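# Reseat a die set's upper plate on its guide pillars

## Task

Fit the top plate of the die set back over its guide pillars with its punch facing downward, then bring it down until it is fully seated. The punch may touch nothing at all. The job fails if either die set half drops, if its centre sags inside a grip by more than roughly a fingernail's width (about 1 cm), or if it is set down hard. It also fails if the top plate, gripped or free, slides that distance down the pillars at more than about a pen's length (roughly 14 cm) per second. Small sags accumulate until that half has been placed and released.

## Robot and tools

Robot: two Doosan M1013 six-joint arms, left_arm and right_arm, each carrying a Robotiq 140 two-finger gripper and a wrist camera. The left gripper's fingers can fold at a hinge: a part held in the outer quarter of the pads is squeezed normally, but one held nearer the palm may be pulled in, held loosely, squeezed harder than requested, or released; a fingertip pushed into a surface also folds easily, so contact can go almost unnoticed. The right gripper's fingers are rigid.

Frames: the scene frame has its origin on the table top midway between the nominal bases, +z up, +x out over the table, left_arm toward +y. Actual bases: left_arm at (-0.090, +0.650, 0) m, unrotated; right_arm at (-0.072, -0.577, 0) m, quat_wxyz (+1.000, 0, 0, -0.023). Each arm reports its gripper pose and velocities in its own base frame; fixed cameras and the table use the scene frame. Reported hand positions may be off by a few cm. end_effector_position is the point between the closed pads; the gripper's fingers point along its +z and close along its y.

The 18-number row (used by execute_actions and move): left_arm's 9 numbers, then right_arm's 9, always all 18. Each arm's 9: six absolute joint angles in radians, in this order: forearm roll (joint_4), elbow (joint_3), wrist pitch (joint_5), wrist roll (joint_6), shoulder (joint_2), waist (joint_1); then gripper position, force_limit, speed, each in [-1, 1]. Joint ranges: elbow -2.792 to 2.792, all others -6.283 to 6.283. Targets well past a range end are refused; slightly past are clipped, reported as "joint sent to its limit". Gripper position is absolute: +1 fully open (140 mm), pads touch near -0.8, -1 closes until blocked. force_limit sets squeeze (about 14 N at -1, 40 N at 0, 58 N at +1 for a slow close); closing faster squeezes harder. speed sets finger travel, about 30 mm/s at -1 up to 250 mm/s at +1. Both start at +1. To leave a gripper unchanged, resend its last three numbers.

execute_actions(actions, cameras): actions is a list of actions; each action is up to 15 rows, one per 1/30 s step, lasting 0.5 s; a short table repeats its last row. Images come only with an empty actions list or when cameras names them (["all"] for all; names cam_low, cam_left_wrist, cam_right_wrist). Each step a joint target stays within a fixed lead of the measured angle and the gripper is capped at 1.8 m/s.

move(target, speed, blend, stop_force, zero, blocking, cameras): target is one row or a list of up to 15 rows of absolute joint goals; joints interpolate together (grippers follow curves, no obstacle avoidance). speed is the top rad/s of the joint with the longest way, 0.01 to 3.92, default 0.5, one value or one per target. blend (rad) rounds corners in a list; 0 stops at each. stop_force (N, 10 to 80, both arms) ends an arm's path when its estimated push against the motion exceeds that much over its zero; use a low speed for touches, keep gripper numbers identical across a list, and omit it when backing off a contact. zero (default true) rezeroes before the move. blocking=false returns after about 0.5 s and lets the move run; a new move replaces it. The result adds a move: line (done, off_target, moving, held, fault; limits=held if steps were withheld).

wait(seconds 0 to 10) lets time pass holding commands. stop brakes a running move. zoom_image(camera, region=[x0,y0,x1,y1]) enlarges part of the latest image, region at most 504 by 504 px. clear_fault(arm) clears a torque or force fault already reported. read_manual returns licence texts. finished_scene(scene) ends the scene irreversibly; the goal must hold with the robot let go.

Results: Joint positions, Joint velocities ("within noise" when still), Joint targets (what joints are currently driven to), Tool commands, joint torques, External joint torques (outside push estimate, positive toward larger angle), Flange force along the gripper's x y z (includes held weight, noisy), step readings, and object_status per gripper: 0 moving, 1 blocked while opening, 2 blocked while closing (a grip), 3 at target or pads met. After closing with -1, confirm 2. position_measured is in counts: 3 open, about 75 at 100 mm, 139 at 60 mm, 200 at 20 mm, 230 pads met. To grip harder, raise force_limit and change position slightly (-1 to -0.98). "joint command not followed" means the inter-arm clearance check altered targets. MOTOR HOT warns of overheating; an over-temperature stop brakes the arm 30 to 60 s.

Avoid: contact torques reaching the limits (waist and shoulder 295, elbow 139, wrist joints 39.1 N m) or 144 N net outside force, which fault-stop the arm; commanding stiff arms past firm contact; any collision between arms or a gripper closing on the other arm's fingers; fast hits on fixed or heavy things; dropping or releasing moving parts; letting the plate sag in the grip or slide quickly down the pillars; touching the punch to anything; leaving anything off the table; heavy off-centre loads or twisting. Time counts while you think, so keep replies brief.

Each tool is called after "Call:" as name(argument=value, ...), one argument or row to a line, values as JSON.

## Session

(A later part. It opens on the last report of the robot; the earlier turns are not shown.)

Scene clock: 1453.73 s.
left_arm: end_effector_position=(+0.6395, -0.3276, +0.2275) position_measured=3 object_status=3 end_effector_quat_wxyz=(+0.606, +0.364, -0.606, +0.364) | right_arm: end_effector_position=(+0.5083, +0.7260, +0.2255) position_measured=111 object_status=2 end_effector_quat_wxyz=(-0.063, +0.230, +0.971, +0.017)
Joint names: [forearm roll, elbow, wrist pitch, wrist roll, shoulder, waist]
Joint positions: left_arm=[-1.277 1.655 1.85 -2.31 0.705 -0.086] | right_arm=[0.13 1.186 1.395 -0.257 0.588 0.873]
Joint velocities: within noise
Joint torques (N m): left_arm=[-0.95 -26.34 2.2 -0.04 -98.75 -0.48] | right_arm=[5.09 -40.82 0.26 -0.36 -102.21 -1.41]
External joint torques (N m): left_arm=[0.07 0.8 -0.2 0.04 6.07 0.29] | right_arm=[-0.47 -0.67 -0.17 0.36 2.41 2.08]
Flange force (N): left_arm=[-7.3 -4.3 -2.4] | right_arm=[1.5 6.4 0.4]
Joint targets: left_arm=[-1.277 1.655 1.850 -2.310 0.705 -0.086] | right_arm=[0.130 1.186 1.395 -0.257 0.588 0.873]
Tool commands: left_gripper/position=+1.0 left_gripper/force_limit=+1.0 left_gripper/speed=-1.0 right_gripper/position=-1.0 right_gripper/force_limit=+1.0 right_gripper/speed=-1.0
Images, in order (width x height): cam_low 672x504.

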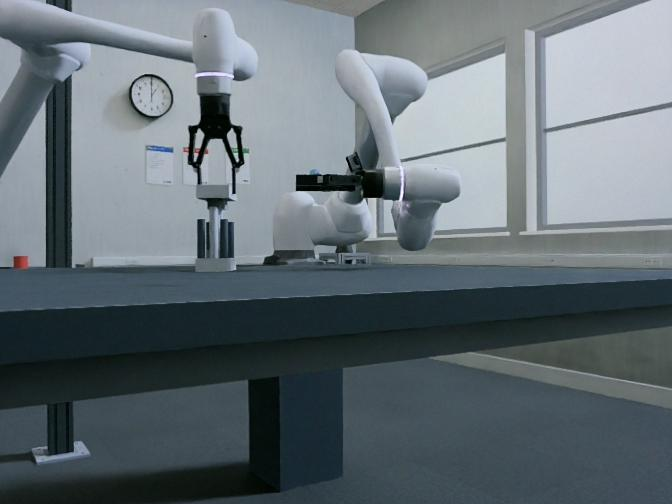

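Call:
move(
  target=[-1.2773,1.6554,1.8500,-2.3103,0.7054,-0.086,1,1,-1,0.130,1.1839,1.4007,-0.2395,0.5852,0.8730,-1,1,-1],
  speed=0.03,
  cameras=[],
)

Call:
move(
  target=[-1.2773,1.6554,1.8500,-2.3103,0.7054,-0.086,1,1,-1,0.130,1.1956,1.3853,-0.2395,0.5889,0.8730,-1,1,-1],
  speed=0.02,
  stop_force=13,
  cameras=["cam_left_wrist","cam_right_wrist","cam_low"],
)

Call:
zoom_image(
  camera="cam_left_wrist",
  region=[220, 180, 450, 310],
)

Call:
zoom_image(
  camera="cam_right_wrist",
  region=[310, 20, 430, 150],
)

Call:
zoom_image(
  camera="cam_low",
  region=[203, 195, 225, 213],
)

Scene clock: 1477.83 s.
left_arm: end_effector_position=(+0.6395, -0.3276, +0.2275) position_measured=3 object_status=3 end_effector_quat_wxyz=(+0.606, +0.364, -0.606, +0.364) | right_arm: end_effector_position=(+0.5075, +0.7251, +0.2296) position_measured=111 object_status=2 end_effector_quat_wxyz=(-0.063, +0.238, +0.969, +0.016)
Joint names: [forearm roll, elbow, wrist pitch, wrist roll, shoulder, waist]
Joint positions: left_arm=[-1.277 1.655 1.85 -2.31 0.705 -0.086] | right_arm=[0.13 1.184 1.401 -0.24 0.585 0.873]
Joint torques (N m): left_arm=[-0.96 -26.23 2.24 -0.06 -98.78 -0.57] | right_arm=[5.09 -49.78 0.32 -0.37 -114.83 -0.97]
External joint torques (N m): left_arm=[0.07 0.55 -0.23 0.06 5.47 0.67] | right_arm=[-0.5 8.47 -0.24 0.37 16.07 0.93]
Flange force (N): left_arm=[-6.6 -4.1 -2.7] | right_arm=[-1.4 4.0 16.5]
Joint targets: left_arm=[-1.277 1.655 1.850 -2.310 0.705 -0.086] | right_arm=[0.130 1.184 1.401 -0.239 0.585 0.873]
move: done
No camera images: "cameras" was empty.

Scene clock: 1478.83 s.
left_arm: end_effector_position=(+0.6395, -0.3276, +0.2275) position_measured=3 object_status=3 end_effector_quat_wxyz=(+0.606, +0.364, -0.606, +0.364) | right_arm: end_effector_position=(+0.5076, +0.7251, +0.2241) position_measured=111 object_status=2 end_effector_quat_wxyz=(-0.063, +0.239, +0.969, +0.016)
Joint names: [forearm roll, elbow, wrist pitch, wrist roll, shoulder, waist]
Joint positions: left_arm=[-1.277 1.655 1.85 -2.31 0.705 -0.086] | right_arm=[0.13 1.19 1.392 -0.239 0.587 0.873]
Joint torques (N m): left_arm=[-0.95 -26.2 2.22 -0.09 -98.65 -0.56] | right_arm=[4.68 -43.78 -3.13 -0.74 -98.22 -1.26]
External joint torques (N m): left_arm=[0.07 0.47 -0.2 0.09 5.15 0.57] | right_arm=[-0.07 2.36 3.22 0.74 -1.25 1.79]
Flange force (N): left_arm=[-6.2 -3.9 -2.6] | right_arm=[3.5 -4.6 -2.3]
Joint targets: left_arm=[-1.277 1.655 1.850 -2.310 0.705 -0.086] | right_arm=[0.130 1.190 1.392 -0.239 0.587 0.873]
move: contact (right_arm)

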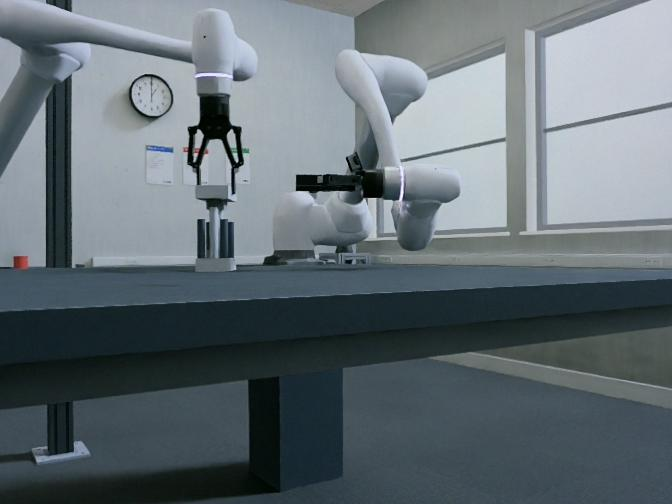

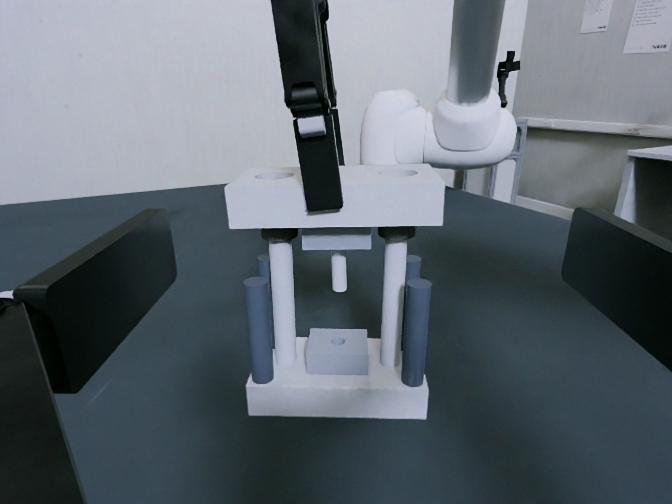

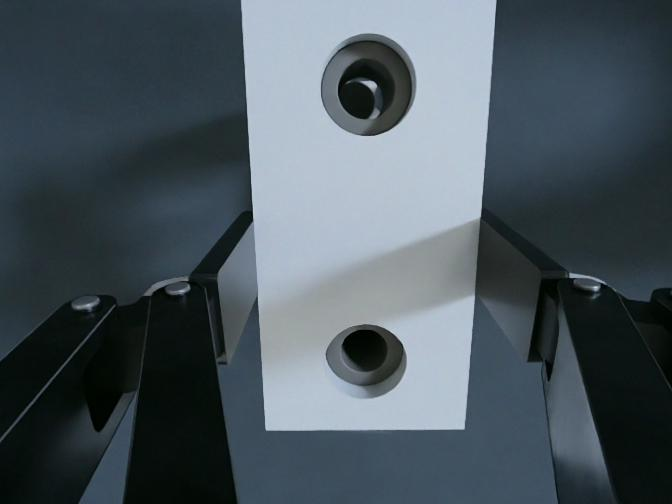

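Scaled by 2.191 from the camera's 672x504 image, which has a finer 960x720 frame.

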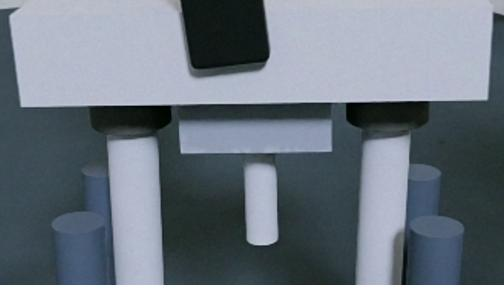

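Scaled by 3.877 from the camera's 672x504 image, which has a finer 960x720 frame.

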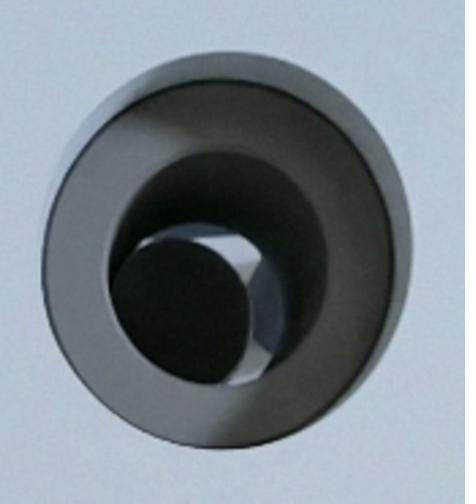

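Scaled by 22.909 from the camera's 672x504 image, which has a finer 960x720 frame.

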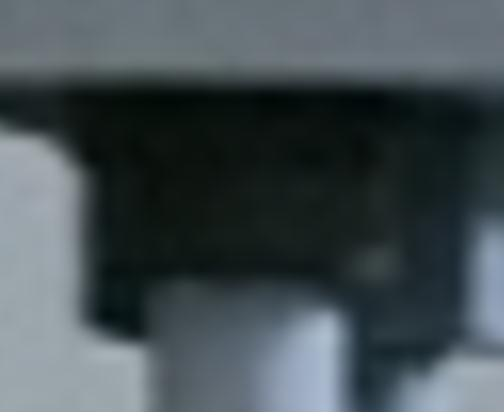

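Call:
move(
  target=[-1.2773,1.6554,1.8500,-2.3103,0.7054,-0.086,1,1,-1,0.130,1.1897,1.3949,-0.2291,0.5852,0.8734,-1,1,-1],
  speed=0.03,
  cameras=[],
)

Call:
move(
  target=[-1.2773,1.6554,1.8500,-2.3103,0.7054,-0.086,1,1,-1,0.130,1.1977,1.3846,-0.2291,0.5875,0.8734,-1,1,-1],
  speed=0.02,
  stop_force=13,
  cameras=["cam_left_wrist","cam_right_wrist","cam_low"],
)

Call:
zoom_image(
  camera="cam_left_wrist",
  region=[220, 180, 450, 310],
)

Call:
zoom_image(
  camera="cam_right_wrist",
  region=[310, 20, 430, 150],
)

Call:
zoom_image(
  camera="cam_low",
  region=[203, 195, 225, 213],
)

Scene clock: 1500.73 s.
left_arm: end_effector_position=(+0.6395, -0.3276, +0.2275) position_measured=3 object_status=3 end_effector_quat_wxyz=(+0.606, +0.364, -0.606, +0.364) | right_arm: end_effector_position=(+0.5068, +0.7248, +0.2263) position_measured=111 object_status=2 end_effector_quat_wxyz=(-0.063, +0.243, +0.968, +0.016)
Joint names: [forearm roll, elbow, wrist pitch, wrist roll, shoulder, waist]
Joint positions: left_arm=[-1.277 1.655 1.85 -2.31 0.705 -0.086] | right_arm=[0.13 1.19 1.395 -0.229 0.585 0.873]
Joint torques (N m): left_arm=[-0.93 -26.28 2.22 -0.08 -98.89 -0.53] | right_arm=[4.94 -49.65 0.34 -0.42 -115.47 -0.42]
External joint torques (N m): left_arm=[0.03 0.62 -0.21 0.08 5.68 0.31] | right_arm=[-0.35 8.44 -0.25 0.42 16.68 0.81]
Flange force (N): left_arm=[-6.9 -4.3 -2.4] | right_arm=[-1.6 5.1 16.7]
Joint targets: left_arm=[-1.277 1.655 1.850 -2.310 0.705 -0.086] | right_arm=[0.130 1.190 1.395 -0.229 0.585 0.873]
move: done
No camera images: "cameras" was empty.

Scene clock: 1501.50 s.
left_arm: end_effector_position=(+0.6395, -0.3276, +0.2275) position_measured=3 object_status=3 end_effector_quat_wxyz=(+0.606, +0.364, -0.606, +0.364) | right_arm: end_effector_position=(+0.5069, +0.7248, +0.2239) position_measured=111 object_status=2 end_effector_quat_wxyz=(-0.063, +0.244, +0.968, +0.016)
Joint names: [forearm roll, elbow, wrist pitch, wrist roll, shoulder, waist]
Joint positions: left_arm=[-1.277 1.655 1.85 -2.31 0.705 -0.086] | right_arm=[0.13 1.193 1.391 -0.229 0.586 0.873]
Joint torques (N m): left_arm=[-0.96 -26.25 2.2 -0.06 -98.78 -0.51] | right_arm=[4.73 -38.3 0.35 -0.22 -97.41 -1.61]
External joint torques (N m): left_arm=[0.06 0.6 -0.19 0.06 5.63 0.29] | right_arm=[-0.14 -3 -0.26 0.22 -1.48 1.39]
Flange force (N): left_arm=[-6.8 -4.3 -2.4] | right_arm=[1.4 5.8 -3.8]
Joint targets: left_arm=[-1.277 1.655 1.850 -2.310 0.705 -0.086] | right_arm=[0.130 1.193 1.391 -0.229 0.586 0.873]
move: contact (right_arm)

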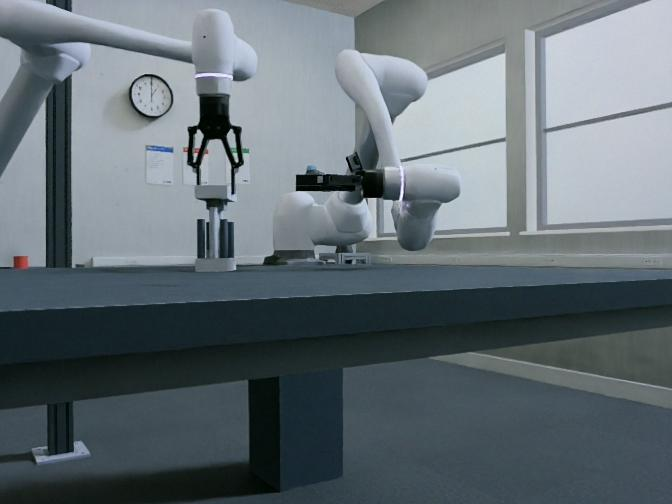

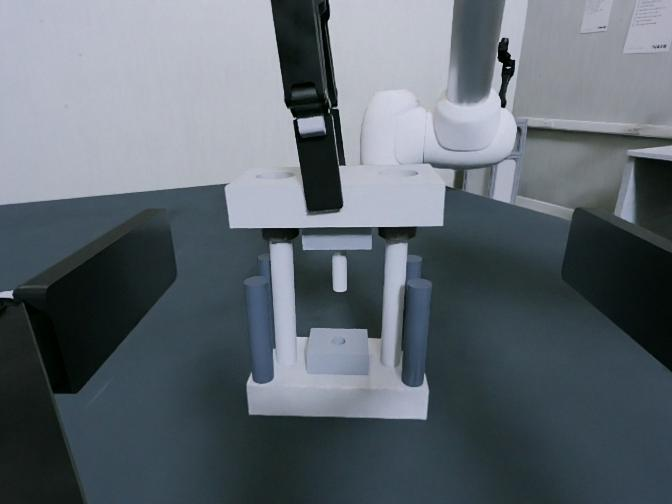

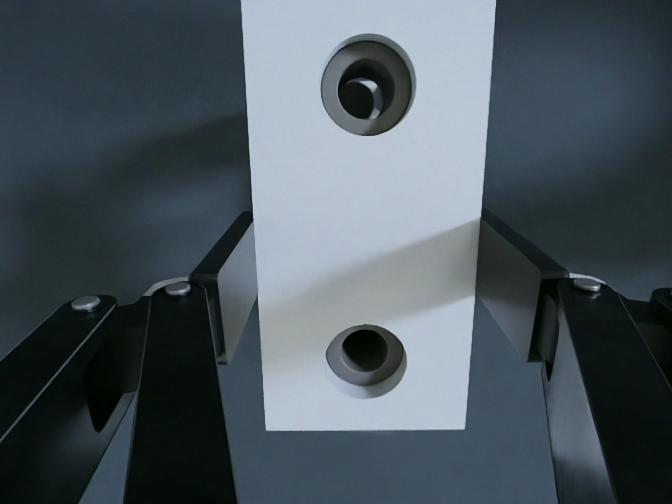

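Scaled by 2.191 from the camera's 672x504 image, which has a finer 960x720 frame.

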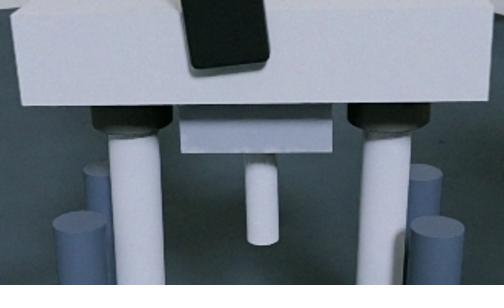

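Scaled by 3.877 from the camera's 672x504 image, which has a finer 960x720 frame.

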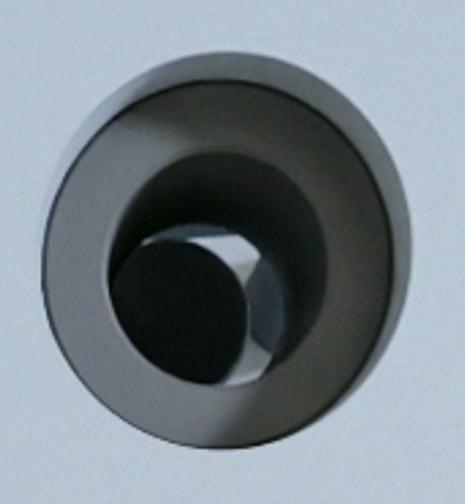

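Scaled by 22.909 from the camera's 672x504 image, which has a finer 960x720 frame.

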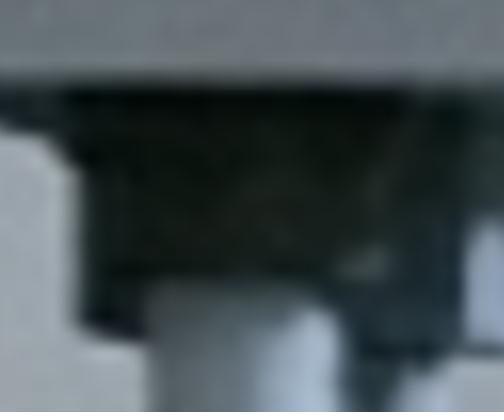

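Call:
move(
  target=[-1.2773,1.6554,1.8500,-2.3103,0.7054,-0.086,1,1,-1,0.130,1.1899,1.3949,-0.2287,0.5851,0.8738,-1,1,-1],
  speed=0.03,
  cameras=[],
)

Call:
move(
  target=[-1.2773,1.6554,1.8500,-2.3103,0.7054,-0.086,1,1,-1,0.130,1.1999,1.3820,-0.2287,0.5882,0.8738,-1,1,-1],
  speed=0.02,
  stop_force=22,
  cameras=["cam_left_wrist","cam_right_wrist","cam_low"],
)

Call:
zoom_image(
  camera="cam_left_wrist",
  region=[220, 180, 450, 310],
)

Call:
zoom_image(
  camera="cam_right_wrist",
  region=[310, 20, 430, 150],
)

Call:
zoom_image(
  camera="cam_low",
  region=[203, 195, 225, 213],
)

Scene clock: 1523.23 s.
left_arm: end_effector_position=(+0.6395, -0.3276, +0.2275) position_measured=3 object_status=3 end_effector_quat_wxyz=(+0.606, +0.364, -0.606, +0.364) | right_arm: end_effector_position=(+0.5065, +0.7249, +0.2263) position_measured=111 object_status=2 end_effector_quat_wxyz=(-0.063, +0.243, +0.968, +0.016)
Joint names: [forearm roll, elbow, wrist pitch, wrist roll, shoulder, waist]
Joint positions: left_arm=[-1.277 1.655 1.85 -2.31 0.705 -0.086] | right_arm=[0.13 1.19 1.395 -0.229 0.585 0.874]
Joint torques (N m): left_arm=[-0.96 -26.23 2.2 -0.05 -98.82 -0.43] | right_arm=[5.05 -49.54 0.32 -0.29 -115.69 -1.36]
External joint torques (N m): left_arm=[0.07 0.63 -0.19 0.05 5.91 0.23] | right_arm=[-0.46 8.34 -0.23 0.29 17.19 1.47]
Flange force (N): left_arm=[-7.1 -4.6 -2.4] | right_arm=[-1.2 6.3 16.8]
Joint targets: left_arm=[-1.277 1.655 1.850 -2.310 0.705 -0.086] | right_arm=[0.130 1.190 1.395 -0.229 0.585 0.874]
move: done
No camera images: "cameras" was empty.

Scene clock: 1524.07 s.
left_arm: end_effector_position=(+0.6395, -0.3276, +0.2275) position_measured=3 object_status=3 end_effector_quat_wxyz=(+0.606, +0.364, -0.606, +0.364) | right_arm: end_effector_position=(+0.5065, +0.7249, +0.2234) position_measured=111 object_status=2 end_effector_quat_wxyz=(-0.063, +0.244, +0.968, +0.016)
Joint names: [forearm roll, elbow, wrist pitch, wrist roll, shoulder, waist]
Joint positions: left_arm=[-1.277 1.655 1.85 -2.31 0.705 -0.086] | right_arm=[0.13 1.194 1.39 -0.229 0.586 0.874]
Joint torques (N m): left_arm=[-0.96 -26.17 2.22 -0.07 -98.68 -0.52] | right_arm=[3.42 -37.96 -1.72 -0.47 -92.97 -4.26]
External joint torques (N m): left_arm=[0.07 0.49 -0.2 0.07 5.39 0.56] | right_arm=[1.17 -3.32 1.81 0.47 -5.96 3.91]
Flange force (N): left_arm=[-6.5 -4.1 -2.7] | right_arm=[5.6 1.9 -8.5]
Joint targets: left_arm=[-1.277 1.655 1.850 -2.310 0.705 -0.086] | right_arm=[0.130 1.194 1.390 -0.229 0.586 0.874]
move: contact (right_arm)

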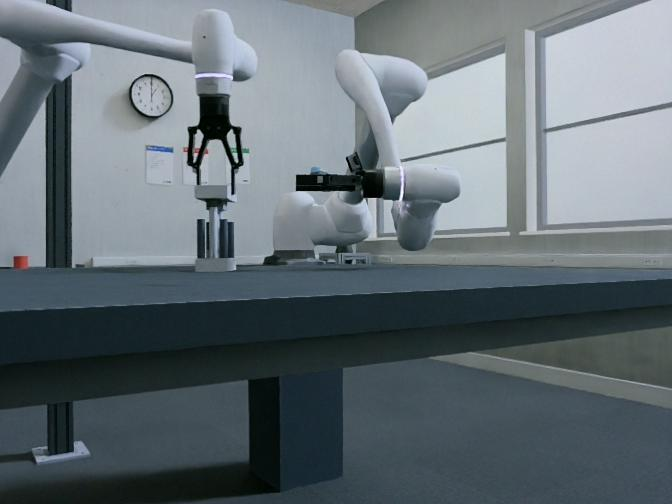

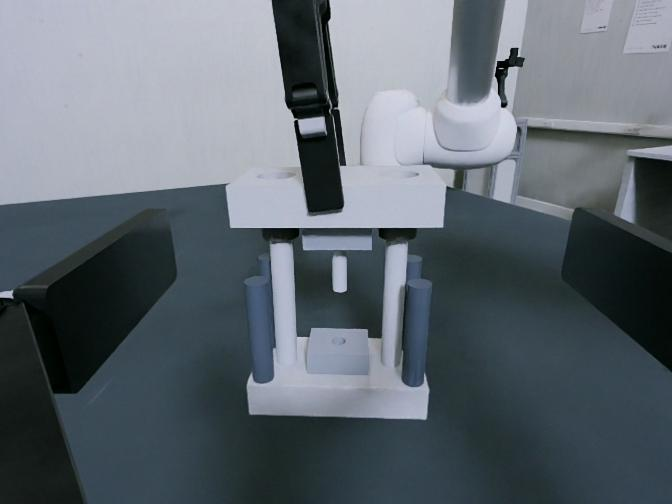

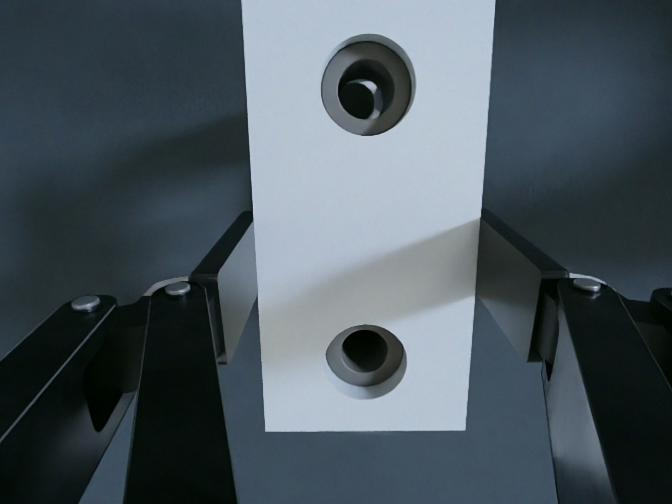

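Scaled by 2.191 from the camera's 672x504 image, which has a finer 960x720 frame.

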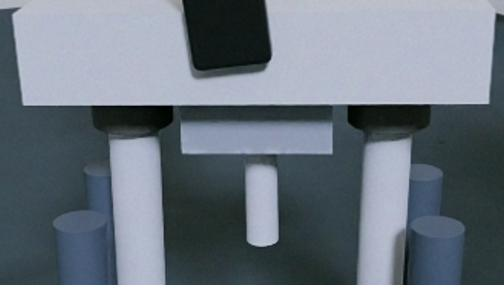

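Scaled by 3.877 from the camera's 672x504 image, which has a finer 960x720 frame.

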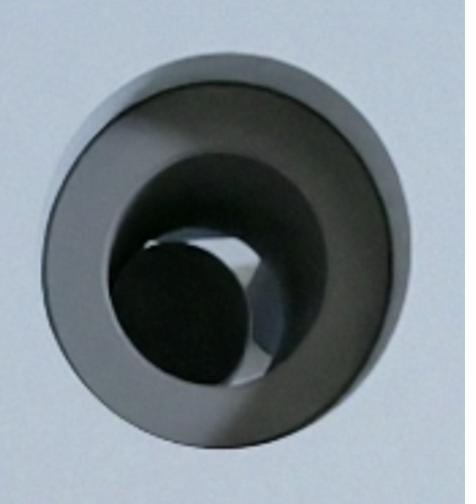

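Scaled by 22.909 from the camera's 672x504 image, which has a finer 960x720 frame.

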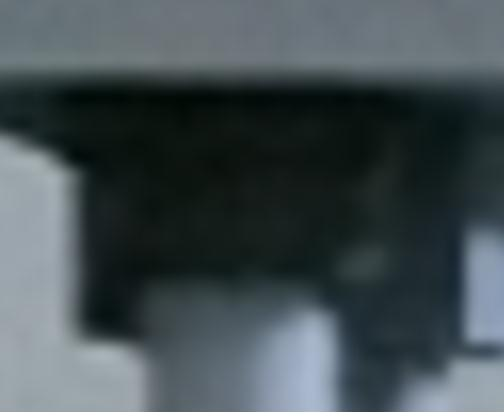

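Call:
move(
  target=[
    [-1.2773,1.6554,1.8500,-2.3103,0.7054,-0.086,1,1,-1,0.130,1.1899,1.3949,-0.2287,0.5851,0.8738,-1,1,-1],
    [-1.2773,1.6554,1.8500,-2.3103,0.7054,-0.086,1,1,-1,0.130,1.1916,1.3943,-0.2459,0.5841,0.8736,-1,1,-1],
  ],
  speed=0.03,
  cameras=["cam_right_wrist"],
)

Call:
zoom_image(
  camera="cam_right_wrist",
  region=[310, 20, 430, 150],
)

Call:
move(
  target=[-1.2773,1.6554,1.8500,-2.3103,0.7054,-0.086,1,1,-1,0.130,1.2016,1.3814,-0.2459,0.5872,0.8736,-1,1,-1],
  speed=0.02,
  stop_force=14,
  cameras=["cam_left_wrist","cam_right_wrist","cam_low"],
)

Call:
zoom_image(
  camera="cam_left_wrist",
  region=[220, 180, 450, 310],
)

Call:
zoom_image(
  camera="cam_right_wrist",
  region=[310, 20, 430, 150],
)

Call:
zoom_image(
  camera="cam_low",
  region=[203, 195, 225, 213],
)

Scene clock: 1559.00 s.
left_arm: end_effector_position=(+0.6395, -0.3276, +0.2275) position_measured=3 object_status=3 end_effector_quat_wxyz=(+0.606, +0.364, -0.606, +0.364) | right_arm: end_effector_position=(+0.5062, +0.7243, +0.2263) position_measured=111 object_status=2 end_effector_quat_wxyz=(-0.063, +0.235, +0.970, +0.016)
Joint names: [forearm roll, elbow, wrist pitch, wrist roll, shoulder, waist]
Joint positions: left_arm=[-1.277 1.655 1.85 -2.31 0.705 -0.086] | right_arm=[0.13 1.192 1.394 -0.246 0.584 0.874]
Joint torques (N m): left_arm=[-0.94 -26.29 2.21 -0.07 -98.78 -0.5] | right_arm=[4.98 -49.84 0.33 -0.34 -115.66 -1.17]
External joint torques (N m): left_arm=[0.06 0.56 -0.19 0.07 5.23 0.61] | right_arm=[-0.4 8.7 -0.25 0.34 17.43 1.06]
Flange force (N): left_arm=[-6.3 -3.8 -2.6] | right_arm=[-1.7 5.6 17.3]
Joint targets: left_arm=[-1.277 1.655 1.850 -2.310 0.705 -0.086] | right_arm=[0.130 1.192 1.394 -0.246 0.584 0.874]
move: done
Images, in order (width x height): cam_right_wrist 672x504.

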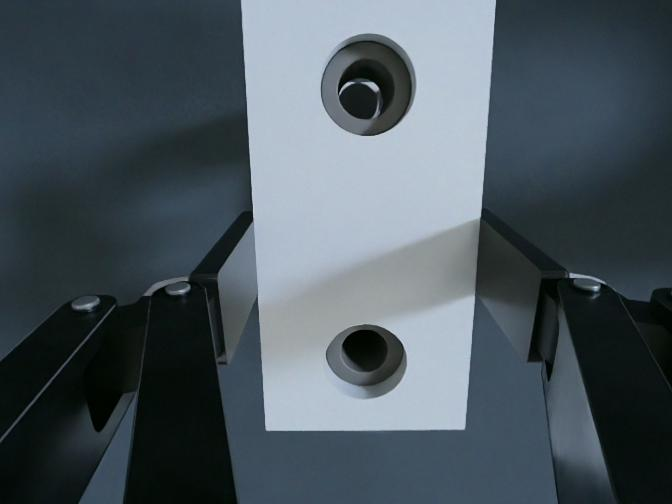

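Scaled by 3.877 from the camera's 672x504 image, which has a finer 960x720 frame.

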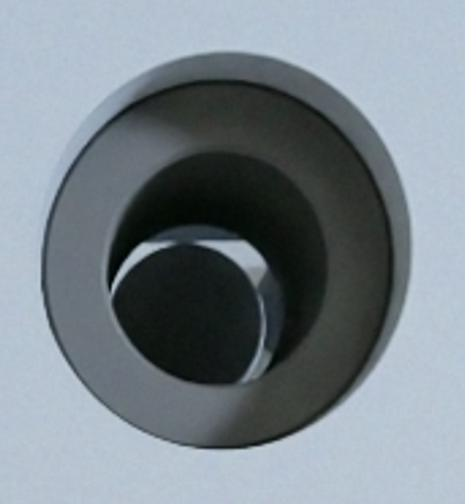

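Scene clock: 1559.80 s.
left_arm: end_effector_position=(+0.6395, -0.3276, +0.2275) position_measured=3 object_status=3 end_effector_quat_wxyz=(+0.606, +0.364, -0.606, +0.364) | right_arm: end_effector_position=(+0.5063, +0.7243, +0.2235) position_measured=111 object_status=2 end_effector_quat_wxyz=(-0.063, +0.236, +0.970, +0.016)
Joint names: [forearm roll, elbow, wrist pitch, wrist roll, shoulder, waist]
Joint positions: left_arm=[-1.277 1.655 1.85 -2.31 0.705 -0.086] | right_arm=[0.13 1.195 1.39 -0.246 0.585 0.874]
Joint torques (N m): left_arm=[-0.96 -26.22 2.22 -0.04 -98.76 -0.51] | right_arm=[3.23 -40.1 -2.92 -0.6 -92.67 -5.46]
External joint torques (N m): left_arm=[0.06 0.59 -0.21 0.04 5.72 0.19] | right_arm=[1.36 -1.29 3.01 0.6 -6.48 5.2]
Flange force (N): left_arm=[-6.9 -4.5 -2.3] | right_arm=[7.8 -2.8 -7.9]
Joint targets: left_arm=[-1.277 1.655 1.850 -2.310 0.705 -0.086] | right_arm=[0.130 1.195 1.390 -0.246 0.585 0.874]
move: contact (right_arm)

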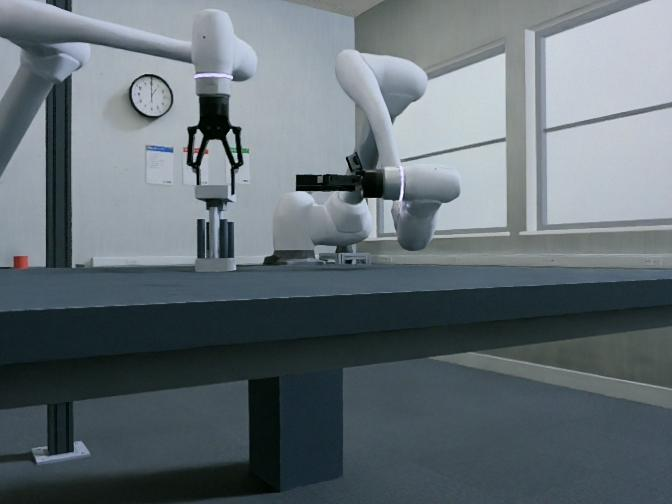

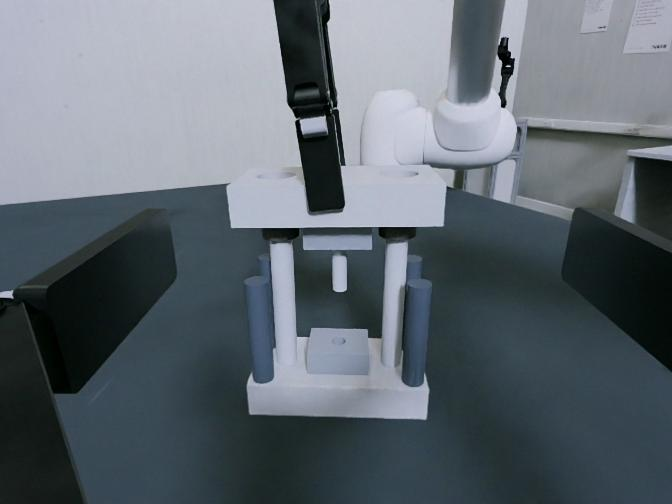

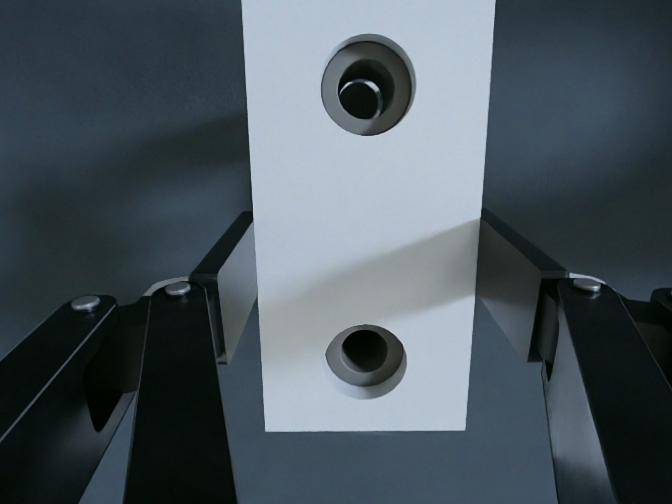

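Scaled by 2.191 from the camera's 672x504 image, which has a finer 960x720 frame.

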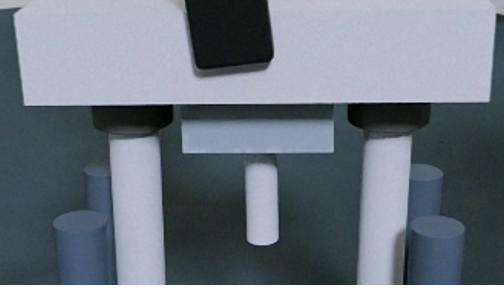

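Scaled by 3.877 from the camera's 672x504 image, which has a finer 960x720 frame.

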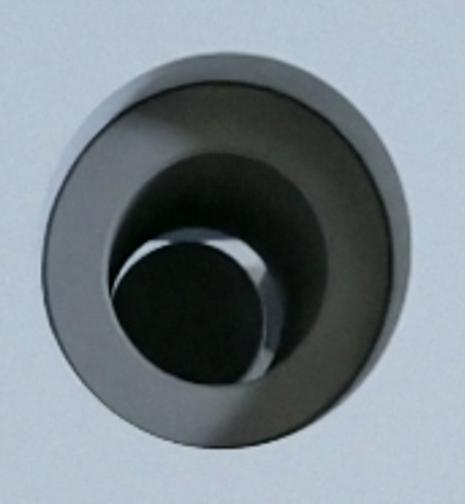

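Scaled by 22.909 from the camera's 672x504 image, which has a finer 960x720 frame.

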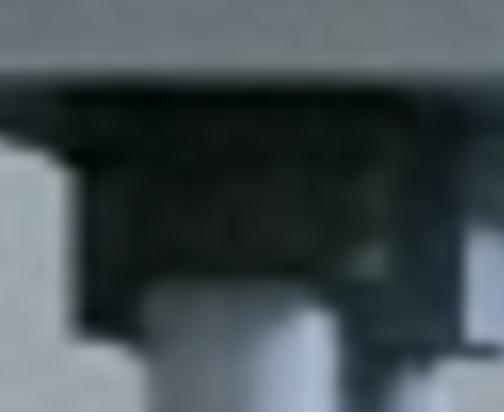

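Call:
move(
  target=[
    [-1.2773,1.6554,1.8500,-2.3103,0.7054,-0.086,1,1,-1,0.130,1.1940,1.3934,-0.2455,0.5826,0.8740,-1,1,-1],
  ],
  speed=0.03,
  cameras=[],
)

Call:
move(
  target=[-1.2773,1.6554,1.8500,-2.3103,0.7054,-0.086,1,1,-1,0.130,1.2040,1.3805,-0.2455,0.5857,0.8740,-1,1,-1],
  speed=0.02,
  stop_force=14,
  cameras=["cam_left_wrist","cam_right_wrist","cam_low"],
)

Call:
zoom_image(
  camera="cam_left_wrist",
  region=[220, 180, 450, 310],
)

Call:
zoom_image(
  camera="cam_right_wrist",
  region=[310, 20, 430, 150],
)

Call:
zoom_image(
  camera="cam_low",
  region=[203, 195, 225, 213],
)

Scene clock: 1582.87 s.
left_arm: end_effector_position=(+0.6395, -0.3276, +0.2275) position_measured=3 object_status=3 end_effector_quat_wxyz=(+0.606, +0.364, -0.606, +0.364) | right_arm: end_effector_position=(+0.5054, +0.7238, +0.2263) position_measured=111 object_status=2 end_effector_quat_wxyz=(-0.063, +0.235, +0.970, +0.016)
Joint names: [forearm roll, elbow, wrist pitch, wrist roll, shoulder, waist]
Joint positions: left_arm=[-1.277 1.655 1.85 -2.31 0.705 -0.086] | right_arm=[0.13 1.194 1.393 -0.246 0.583 0.874]
Joint torques (N m): left_arm=[-0.97 -26.23 2.24 -0.08 -98.61 -0.57] | right_arm=[5.09 -49.51 0.29 -0.28 -115.04 -1.13]
External joint torques (N m): left_arm=[0.09 0.58 -0.23 0.08 5.45 0.48] | right_arm=[-0.49 8.1 -0.19 0.28 15.88 1.05]
Flange force (N): left_arm=[-6.6 -4.0 -2.5] | right_arm=[-1.4 4.7 16.0]
Joint targets: left_arm=[-1.277 1.655 1.850 -2.310 0.705 -0.086] | right_arm=[0.130 1.194 1.393 -0.245 0.583 0.874]
move: done
No camera images: "cameras" was empty.

Scene clock: 1583.67 s.
left_arm: end_effector_position=(+0.6395, -0.3276, +0.2275) position_measured=3 object_status=3 end_effector_quat_wxyz=(+0.606, +0.364, -0.606, +0.364) | right_arm: end_effector_position=(+0.5054, +0.7239, +0.2235) position_measured=111 object_status=2 end_effector_quat_wxyz=(-0.063, +0.236, +0.970, +0.016)
Joint names: [forearm roll, elbow, wrist pitch, wrist roll, shoulder, waist]
Joint positions: left_arm=[-1.277 1.655 1.85 -2.31 0.705 -0.086] | right_arm=[0.13 1.198 1.389 -0.245 0.584 0.874]
Joint torques (N m): left_arm=[-0.94 -26.1 2.21 -0.06 -98.81 -0.47] | right_arm=[4.82 -37.52 0.53 -0.3 -95.67 -1.39]
External joint torques (N m): left_arm=[0.05 0.51 -0.2 0.06 5.94 0.16] | right_arm=[-0.21 -3.96 -0.44 0.29 -3.79 1.57]
Flange force (N): left_arm=[-7.1 -4.9 -2.4] | right_arm=[2.1 4.5 -5.4]
Joint targets: left_arm=[-1.277 1.655 1.850 -2.310 0.705 -0.086] | right_arm=[0.130 1.198 1.389 -0.245 0.584 0.874]
move: contact (right_arm)

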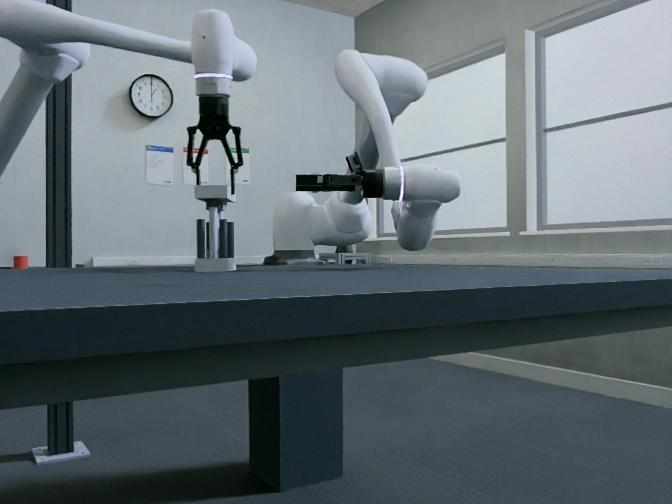

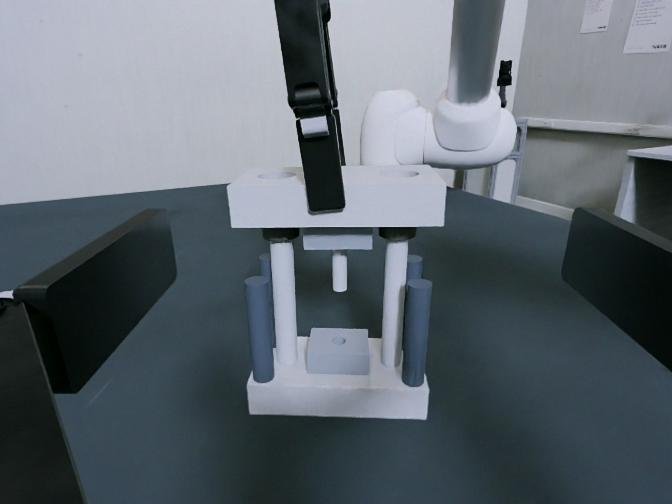

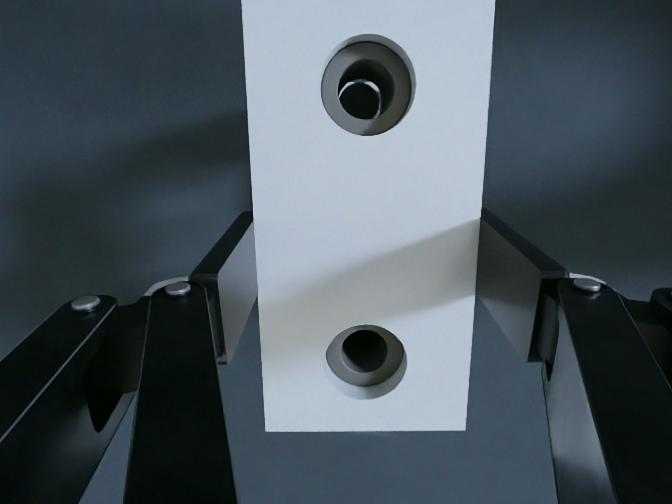

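Scaled by 2.191 from the camera's 672x504 image, which has a finer 960x720 frame.

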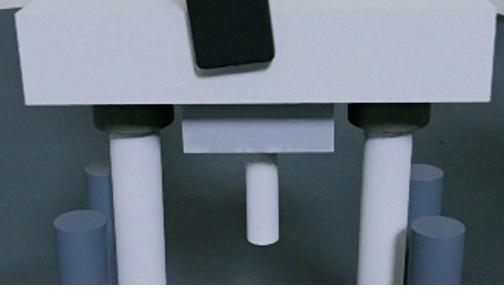

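Scaled by 3.877 from the camera's 672x504 image, which has a finer 960x720 frame.

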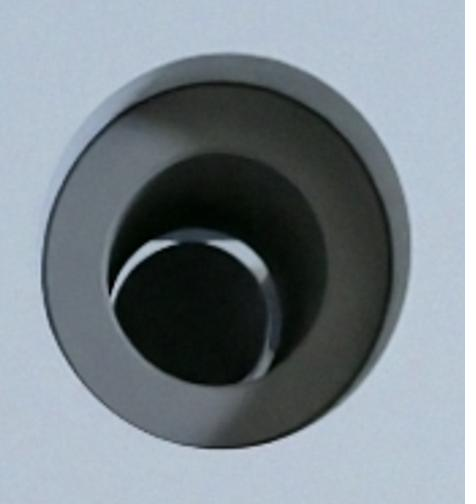

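Scaled by 22.909 from the camera's 672x504 image, which has a finer 960x720 frame.

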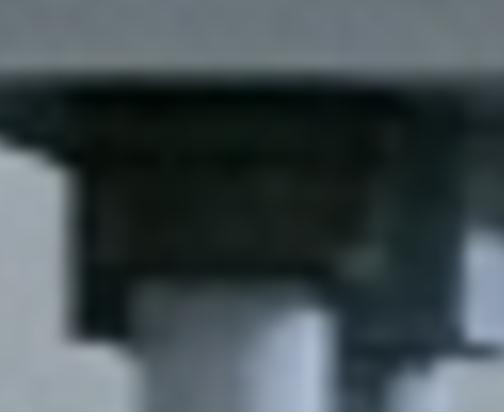

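Call:
move(
  target=[
    [-1.2773,1.6554,1.8500,-2.3103,0.7054,-0.086,1,1,-1,0.130,1.1948,1.3931,-0.2480,0.5821,0.8745,-1,1,-1],
  ],
  speed=0.03,
  cameras=[],
)

Call:
move(
  target=[-1.2773,1.6554,1.8500,-2.3103,0.7054,-0.086,1,1,-1,0.130,1.2048,1.3802,-0.2480,0.5852,0.8745,-1,1,-1],
  speed=0.02,
  stop_force=18,
  cameras=["cam_left_wrist","cam_right_wrist"],
)

Call:
zoom_image(
  camera="cam_left_wrist",
  region=[220, 180, 450, 310],
)

Call:
zoom_image(
  camera="cam_right_wrist",
  region=[310, 20, 430, 150],
)

Scene clock: 1600.37 s.
left_arm: end_effector_position=(+0.6395, -0.3276, +0.2275) position_measured=3 object_status=3 end_effector_quat_wxyz=(+0.606, +0.364, -0.606, +0.364) | right_arm: end_effector_position=(+0.5048, +0.7239, +0.2263) position_measured=111 object_status=2 end_effector_quat_wxyz=(-0.063, +0.234, +0.970, +0.016)
Joint names: [forearm roll, elbow, wrist pitch, wrist roll, shoulder, waist]
Joint positions: left_arm=[-1.277 1.655 1.85 -2.31 0.705 -0.086] | right_arm=[0.13 1.195 1.393 -0.248 0.582 0.875]
Joint torques (N m): left_arm=[-0.96 -26.2 2.24 -0.1 -98.56 -0.62] | right_arm=[5.09 -49.81 0.38 -0.38 -115.66 -0.93]
External joint torques (N m): left_arm=[0.09 0.56 -0.22 0.1 5.37 0.9] | right_arm=[-0.47 8.37 -0.29 0.38 16.59 1.43]
Flange force (N): left_arm=[-6.6 -3.8 -3.0] | right_arm=[-1.1 5.2 16.7]
Joint targets: left_arm=[-1.277 1.655 1.850 -2.310 0.705 -0.086] | right_arm=[0.130 1.195 1.393 -0.248 0.582 0.875]
move: done
No camera images: "cameras" was empty.

Scene clock: 1601.20 s.
left_arm: end_effector_position=(+0.6395, -0.3276, +0.2275) position_measured=3 object_status=3 end_effector_quat_wxyz=(+0.606, +0.364, -0.606, +0.364) | right_arm: end_effector_position=(+0.5049, +0.7239, +0.2232) position_measured=111 object_status=2 end_effector_quat_wxyz=(-0.063, +0.234, +0.970, +0.016)
Joint names: [forearm roll, elbow, wrist pitch, wrist roll, shoulder, waist]
Joint positions: left_arm=[-1.277 1.655 1.85 -2.31 0.705 -0.086] | right_arm=[0.13 1.199 1.388 -0.248 0.583 0.875]
Joint torques (N m): left_arm=[-0.97 -26.08 2.22 -0.06 -98.88 -0.55] | right_arm=[3.76 -38.59 -0.94 -0.35 -94.21 -3.54]
External joint torques (N m): left_arm=[0.07 0.35 -0.2 0.06 5.38 0.4] | right_arm=[0.83 -2.69 1.03 0.35 -4.6 3.52]
Flange force (N): left_arm=[-6.4 -4.5 -2.6] | right_arm=[4.8 1.7 -6.1]
Joint targets: left_arm=[-1.277 1.655 1.850 -2.310 0.705 -0.086] | right_arm=[0.130 1.199 1.388 -0.248 0.583 0.875]
move: contact (right_arm)
Images, in order (width x height): cam_left_wrist 672x504, cam_right_wrist 672x504.

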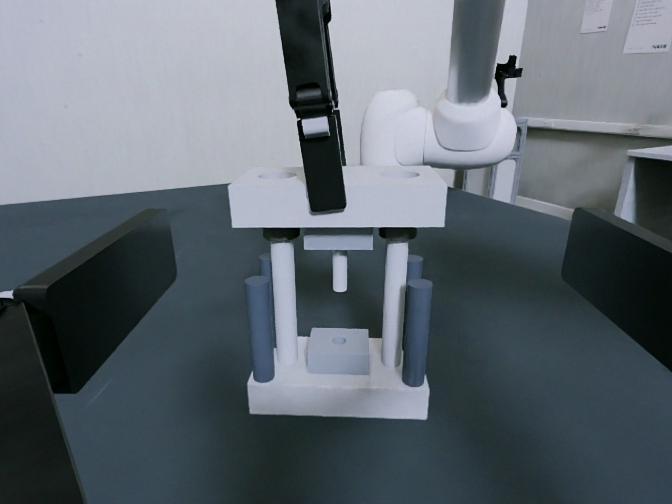

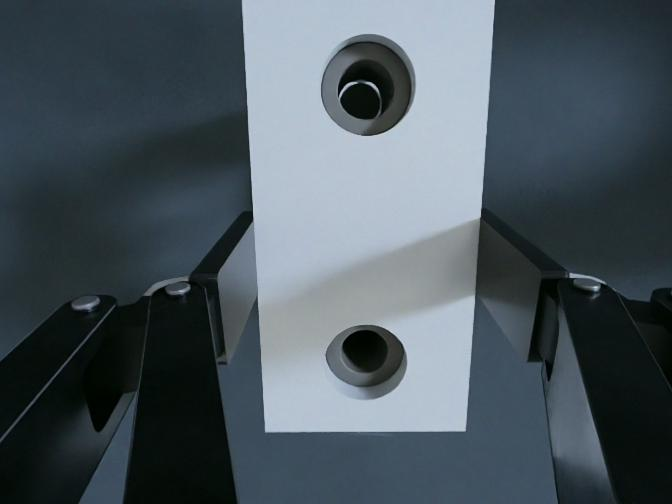

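Scaled by 2.191 from the camera's 672x504 image, which has a finer 960x720 frame.

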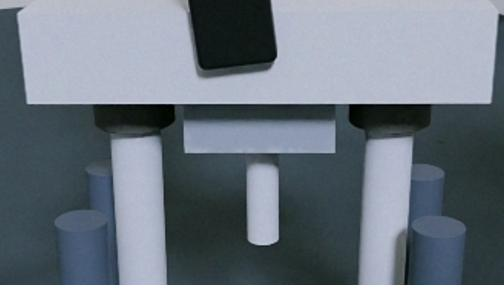

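Scaled by 3.877 from the camera's 672x504 image, which has a finer 960x720 frame.

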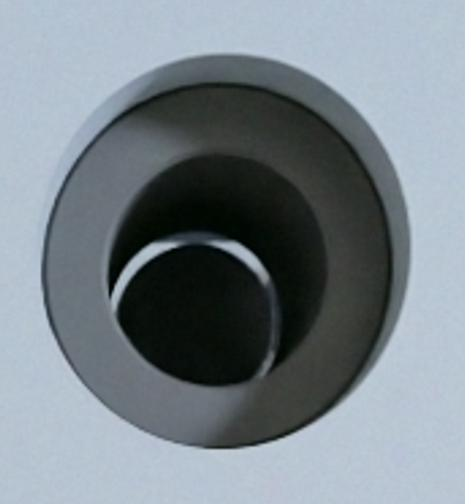

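Call:
move(
  target=[
    [-1.2773,1.6554,1.8500,-2.3103,0.7054,-0.086,1,1,-1,0.130,1.1956,1.3928,-0.2445,0.5816,0.8750,-1,1,-1],
  ],
  speed=0.03,
  cameras=[],
)

Call:
move(
  target=[-1.2773,1.6554,1.8500,-2.3103,0.7054,-0.086,1,1,-1,0.130,1.2056,1.3799,-0.2445,0.5847,0.8750,-1,1,-1],
  speed=0.02,
  stop_force=18,
  cameras=["cam_left_wrist","cam_right_wrist"],
)

Call:
zoom_image(
  camera="cam_left_wrist",
  region=[220, 180, 450, 310],
)

Call:
zoom_image(
  camera="cam_right_wrist",
  region=[310, 20, 430, 150],
)

Scene clock: 1616.53 s.
left_arm: end_effector_position=(+0.6395, -0.3276, +0.2275) position_measured=3 object_status=3 end_effector_quat_wxyz=(+0.606, +0.364, -0.606, +0.364) | right_arm: end_effector_position=(+0.5043, +0.7239, +0.2263) position_measured=111 object_status=2 end_effector_quat_wxyz=(-0.063, +0.235, +0.970, +0.016)
Joint names: [forearm roll, elbow, wrist pitch, wrist roll, shoulder, waist]
Joint positions: left_arm=[-1.277 1.655 1.85 -2.31 0.705 -0.086] | right_arm=[0.13 1.196 1.393 -0.245 0.582 0.875]
Joint torques (N m): left_arm=[-0.96 -26.26 2.24 -0.06 -98.89 -0.46] | right_arm=[4.99 -49.61 0.3 -0.24 -115.3 -0.61]
External joint torques (N m): left_arm=[0.07 0.48 -0.22 0.06 5.19 0.39] | right_arm=[-0.4 8.43 -0.21 0.24 17.13 0.84]
Flange force (N): left_arm=[-6.3 -4.1 -2.4] | right_arm=[-2.0 5.8 16.8]
Joint targets: left_arm=[-1.277 1.655 1.850 -2.310 0.705 -0.086] | right_arm=[0.130 1.196 1.393 -0.244 0.582 0.875]
move: done
No camera images: "cameras" was empty.

Scene clock: 1617.40 s.
left_arm: end_effector_position=(+0.6395, -0.3276, +0.2275) position_measured=3 object_status=3 end_effector_quat_wxyz=(+0.606, +0.364, -0.606, +0.364) | right_arm: end_effector_position=(+0.5043, +0.7239, +0.2229) position_measured=111 object_status=2 end_effector_quat_wxyz=(-0.063, +0.236, +0.970, +0.016)
Joint names: [forearm roll, elbow, wrist pitch, wrist roll, shoulder, waist]
Joint positions: left_arm=[-1.277 1.655 1.85 -2.31 0.705 -0.086] | right_arm=[0.13 1.2 1.387 -0.244 0.583 0.875]
Joint torques (N m): left_arm=[-0.98 -26.27 2.21 -0.06 -98.73 -0.43] | right_arm=[3.47 -36.98 0.26 -0.22 -94.08 -3.89]
External joint torques (N m): left_arm=[0.09 0.68 -0.21 0.06 5.85 0.11] | right_arm=[1.12 -4.26 -0.16 0.22 -4.62 4.24]
Flange force (N): left_arm=[-7.1 -4.4 -2.2] | right_arm=[5.1 4.8 -6.1]
Joint targets: left_arm=[-1.277 1.655 1.850 -2.310 0.705 -0.086] | right_arm=[0.130 1.200 1.387 -0.244 0.583 0.875]
move: contact (right_arm)
Images, in order (width x height): cam_left_wrist 672x504, cam_right_wrist 672x504.

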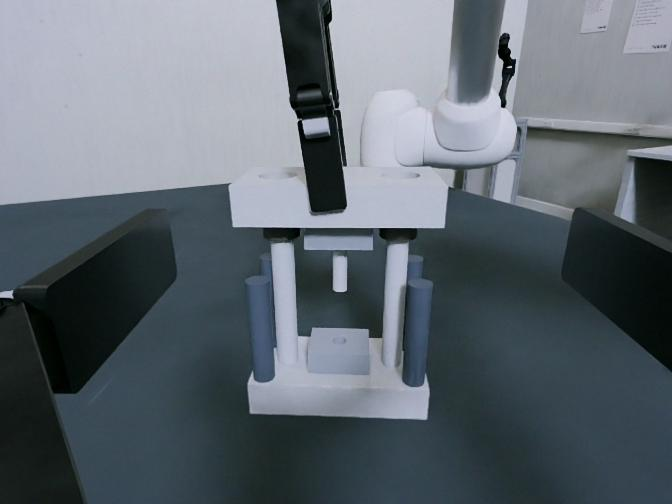

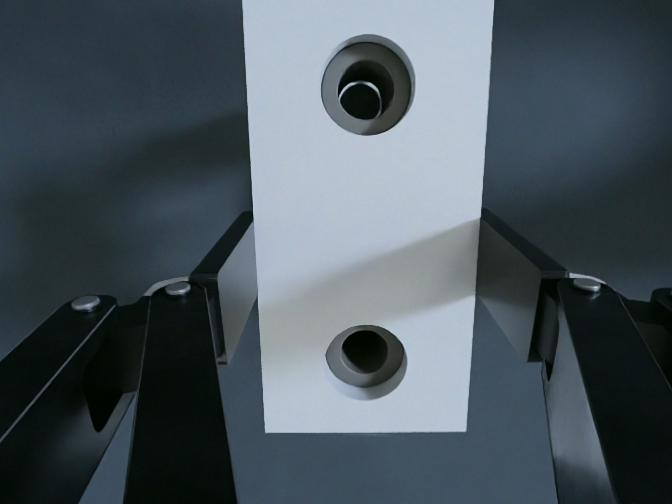

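Scaled by 2.191 from the camera's 672x504 image, which has a finer 960x720 frame.

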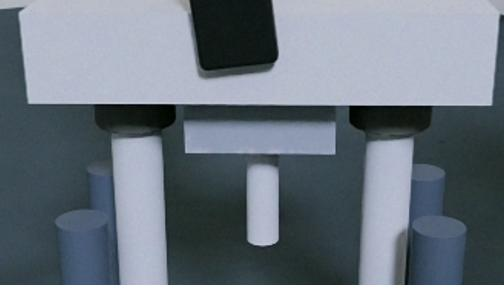

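Scaled by 3.877 from the camera's 672x504 image, which has a finer 960x720 frame.

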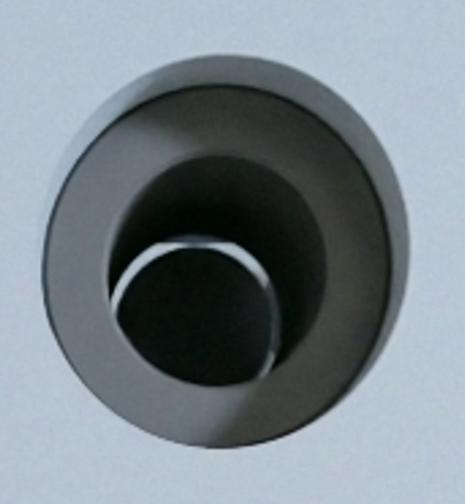

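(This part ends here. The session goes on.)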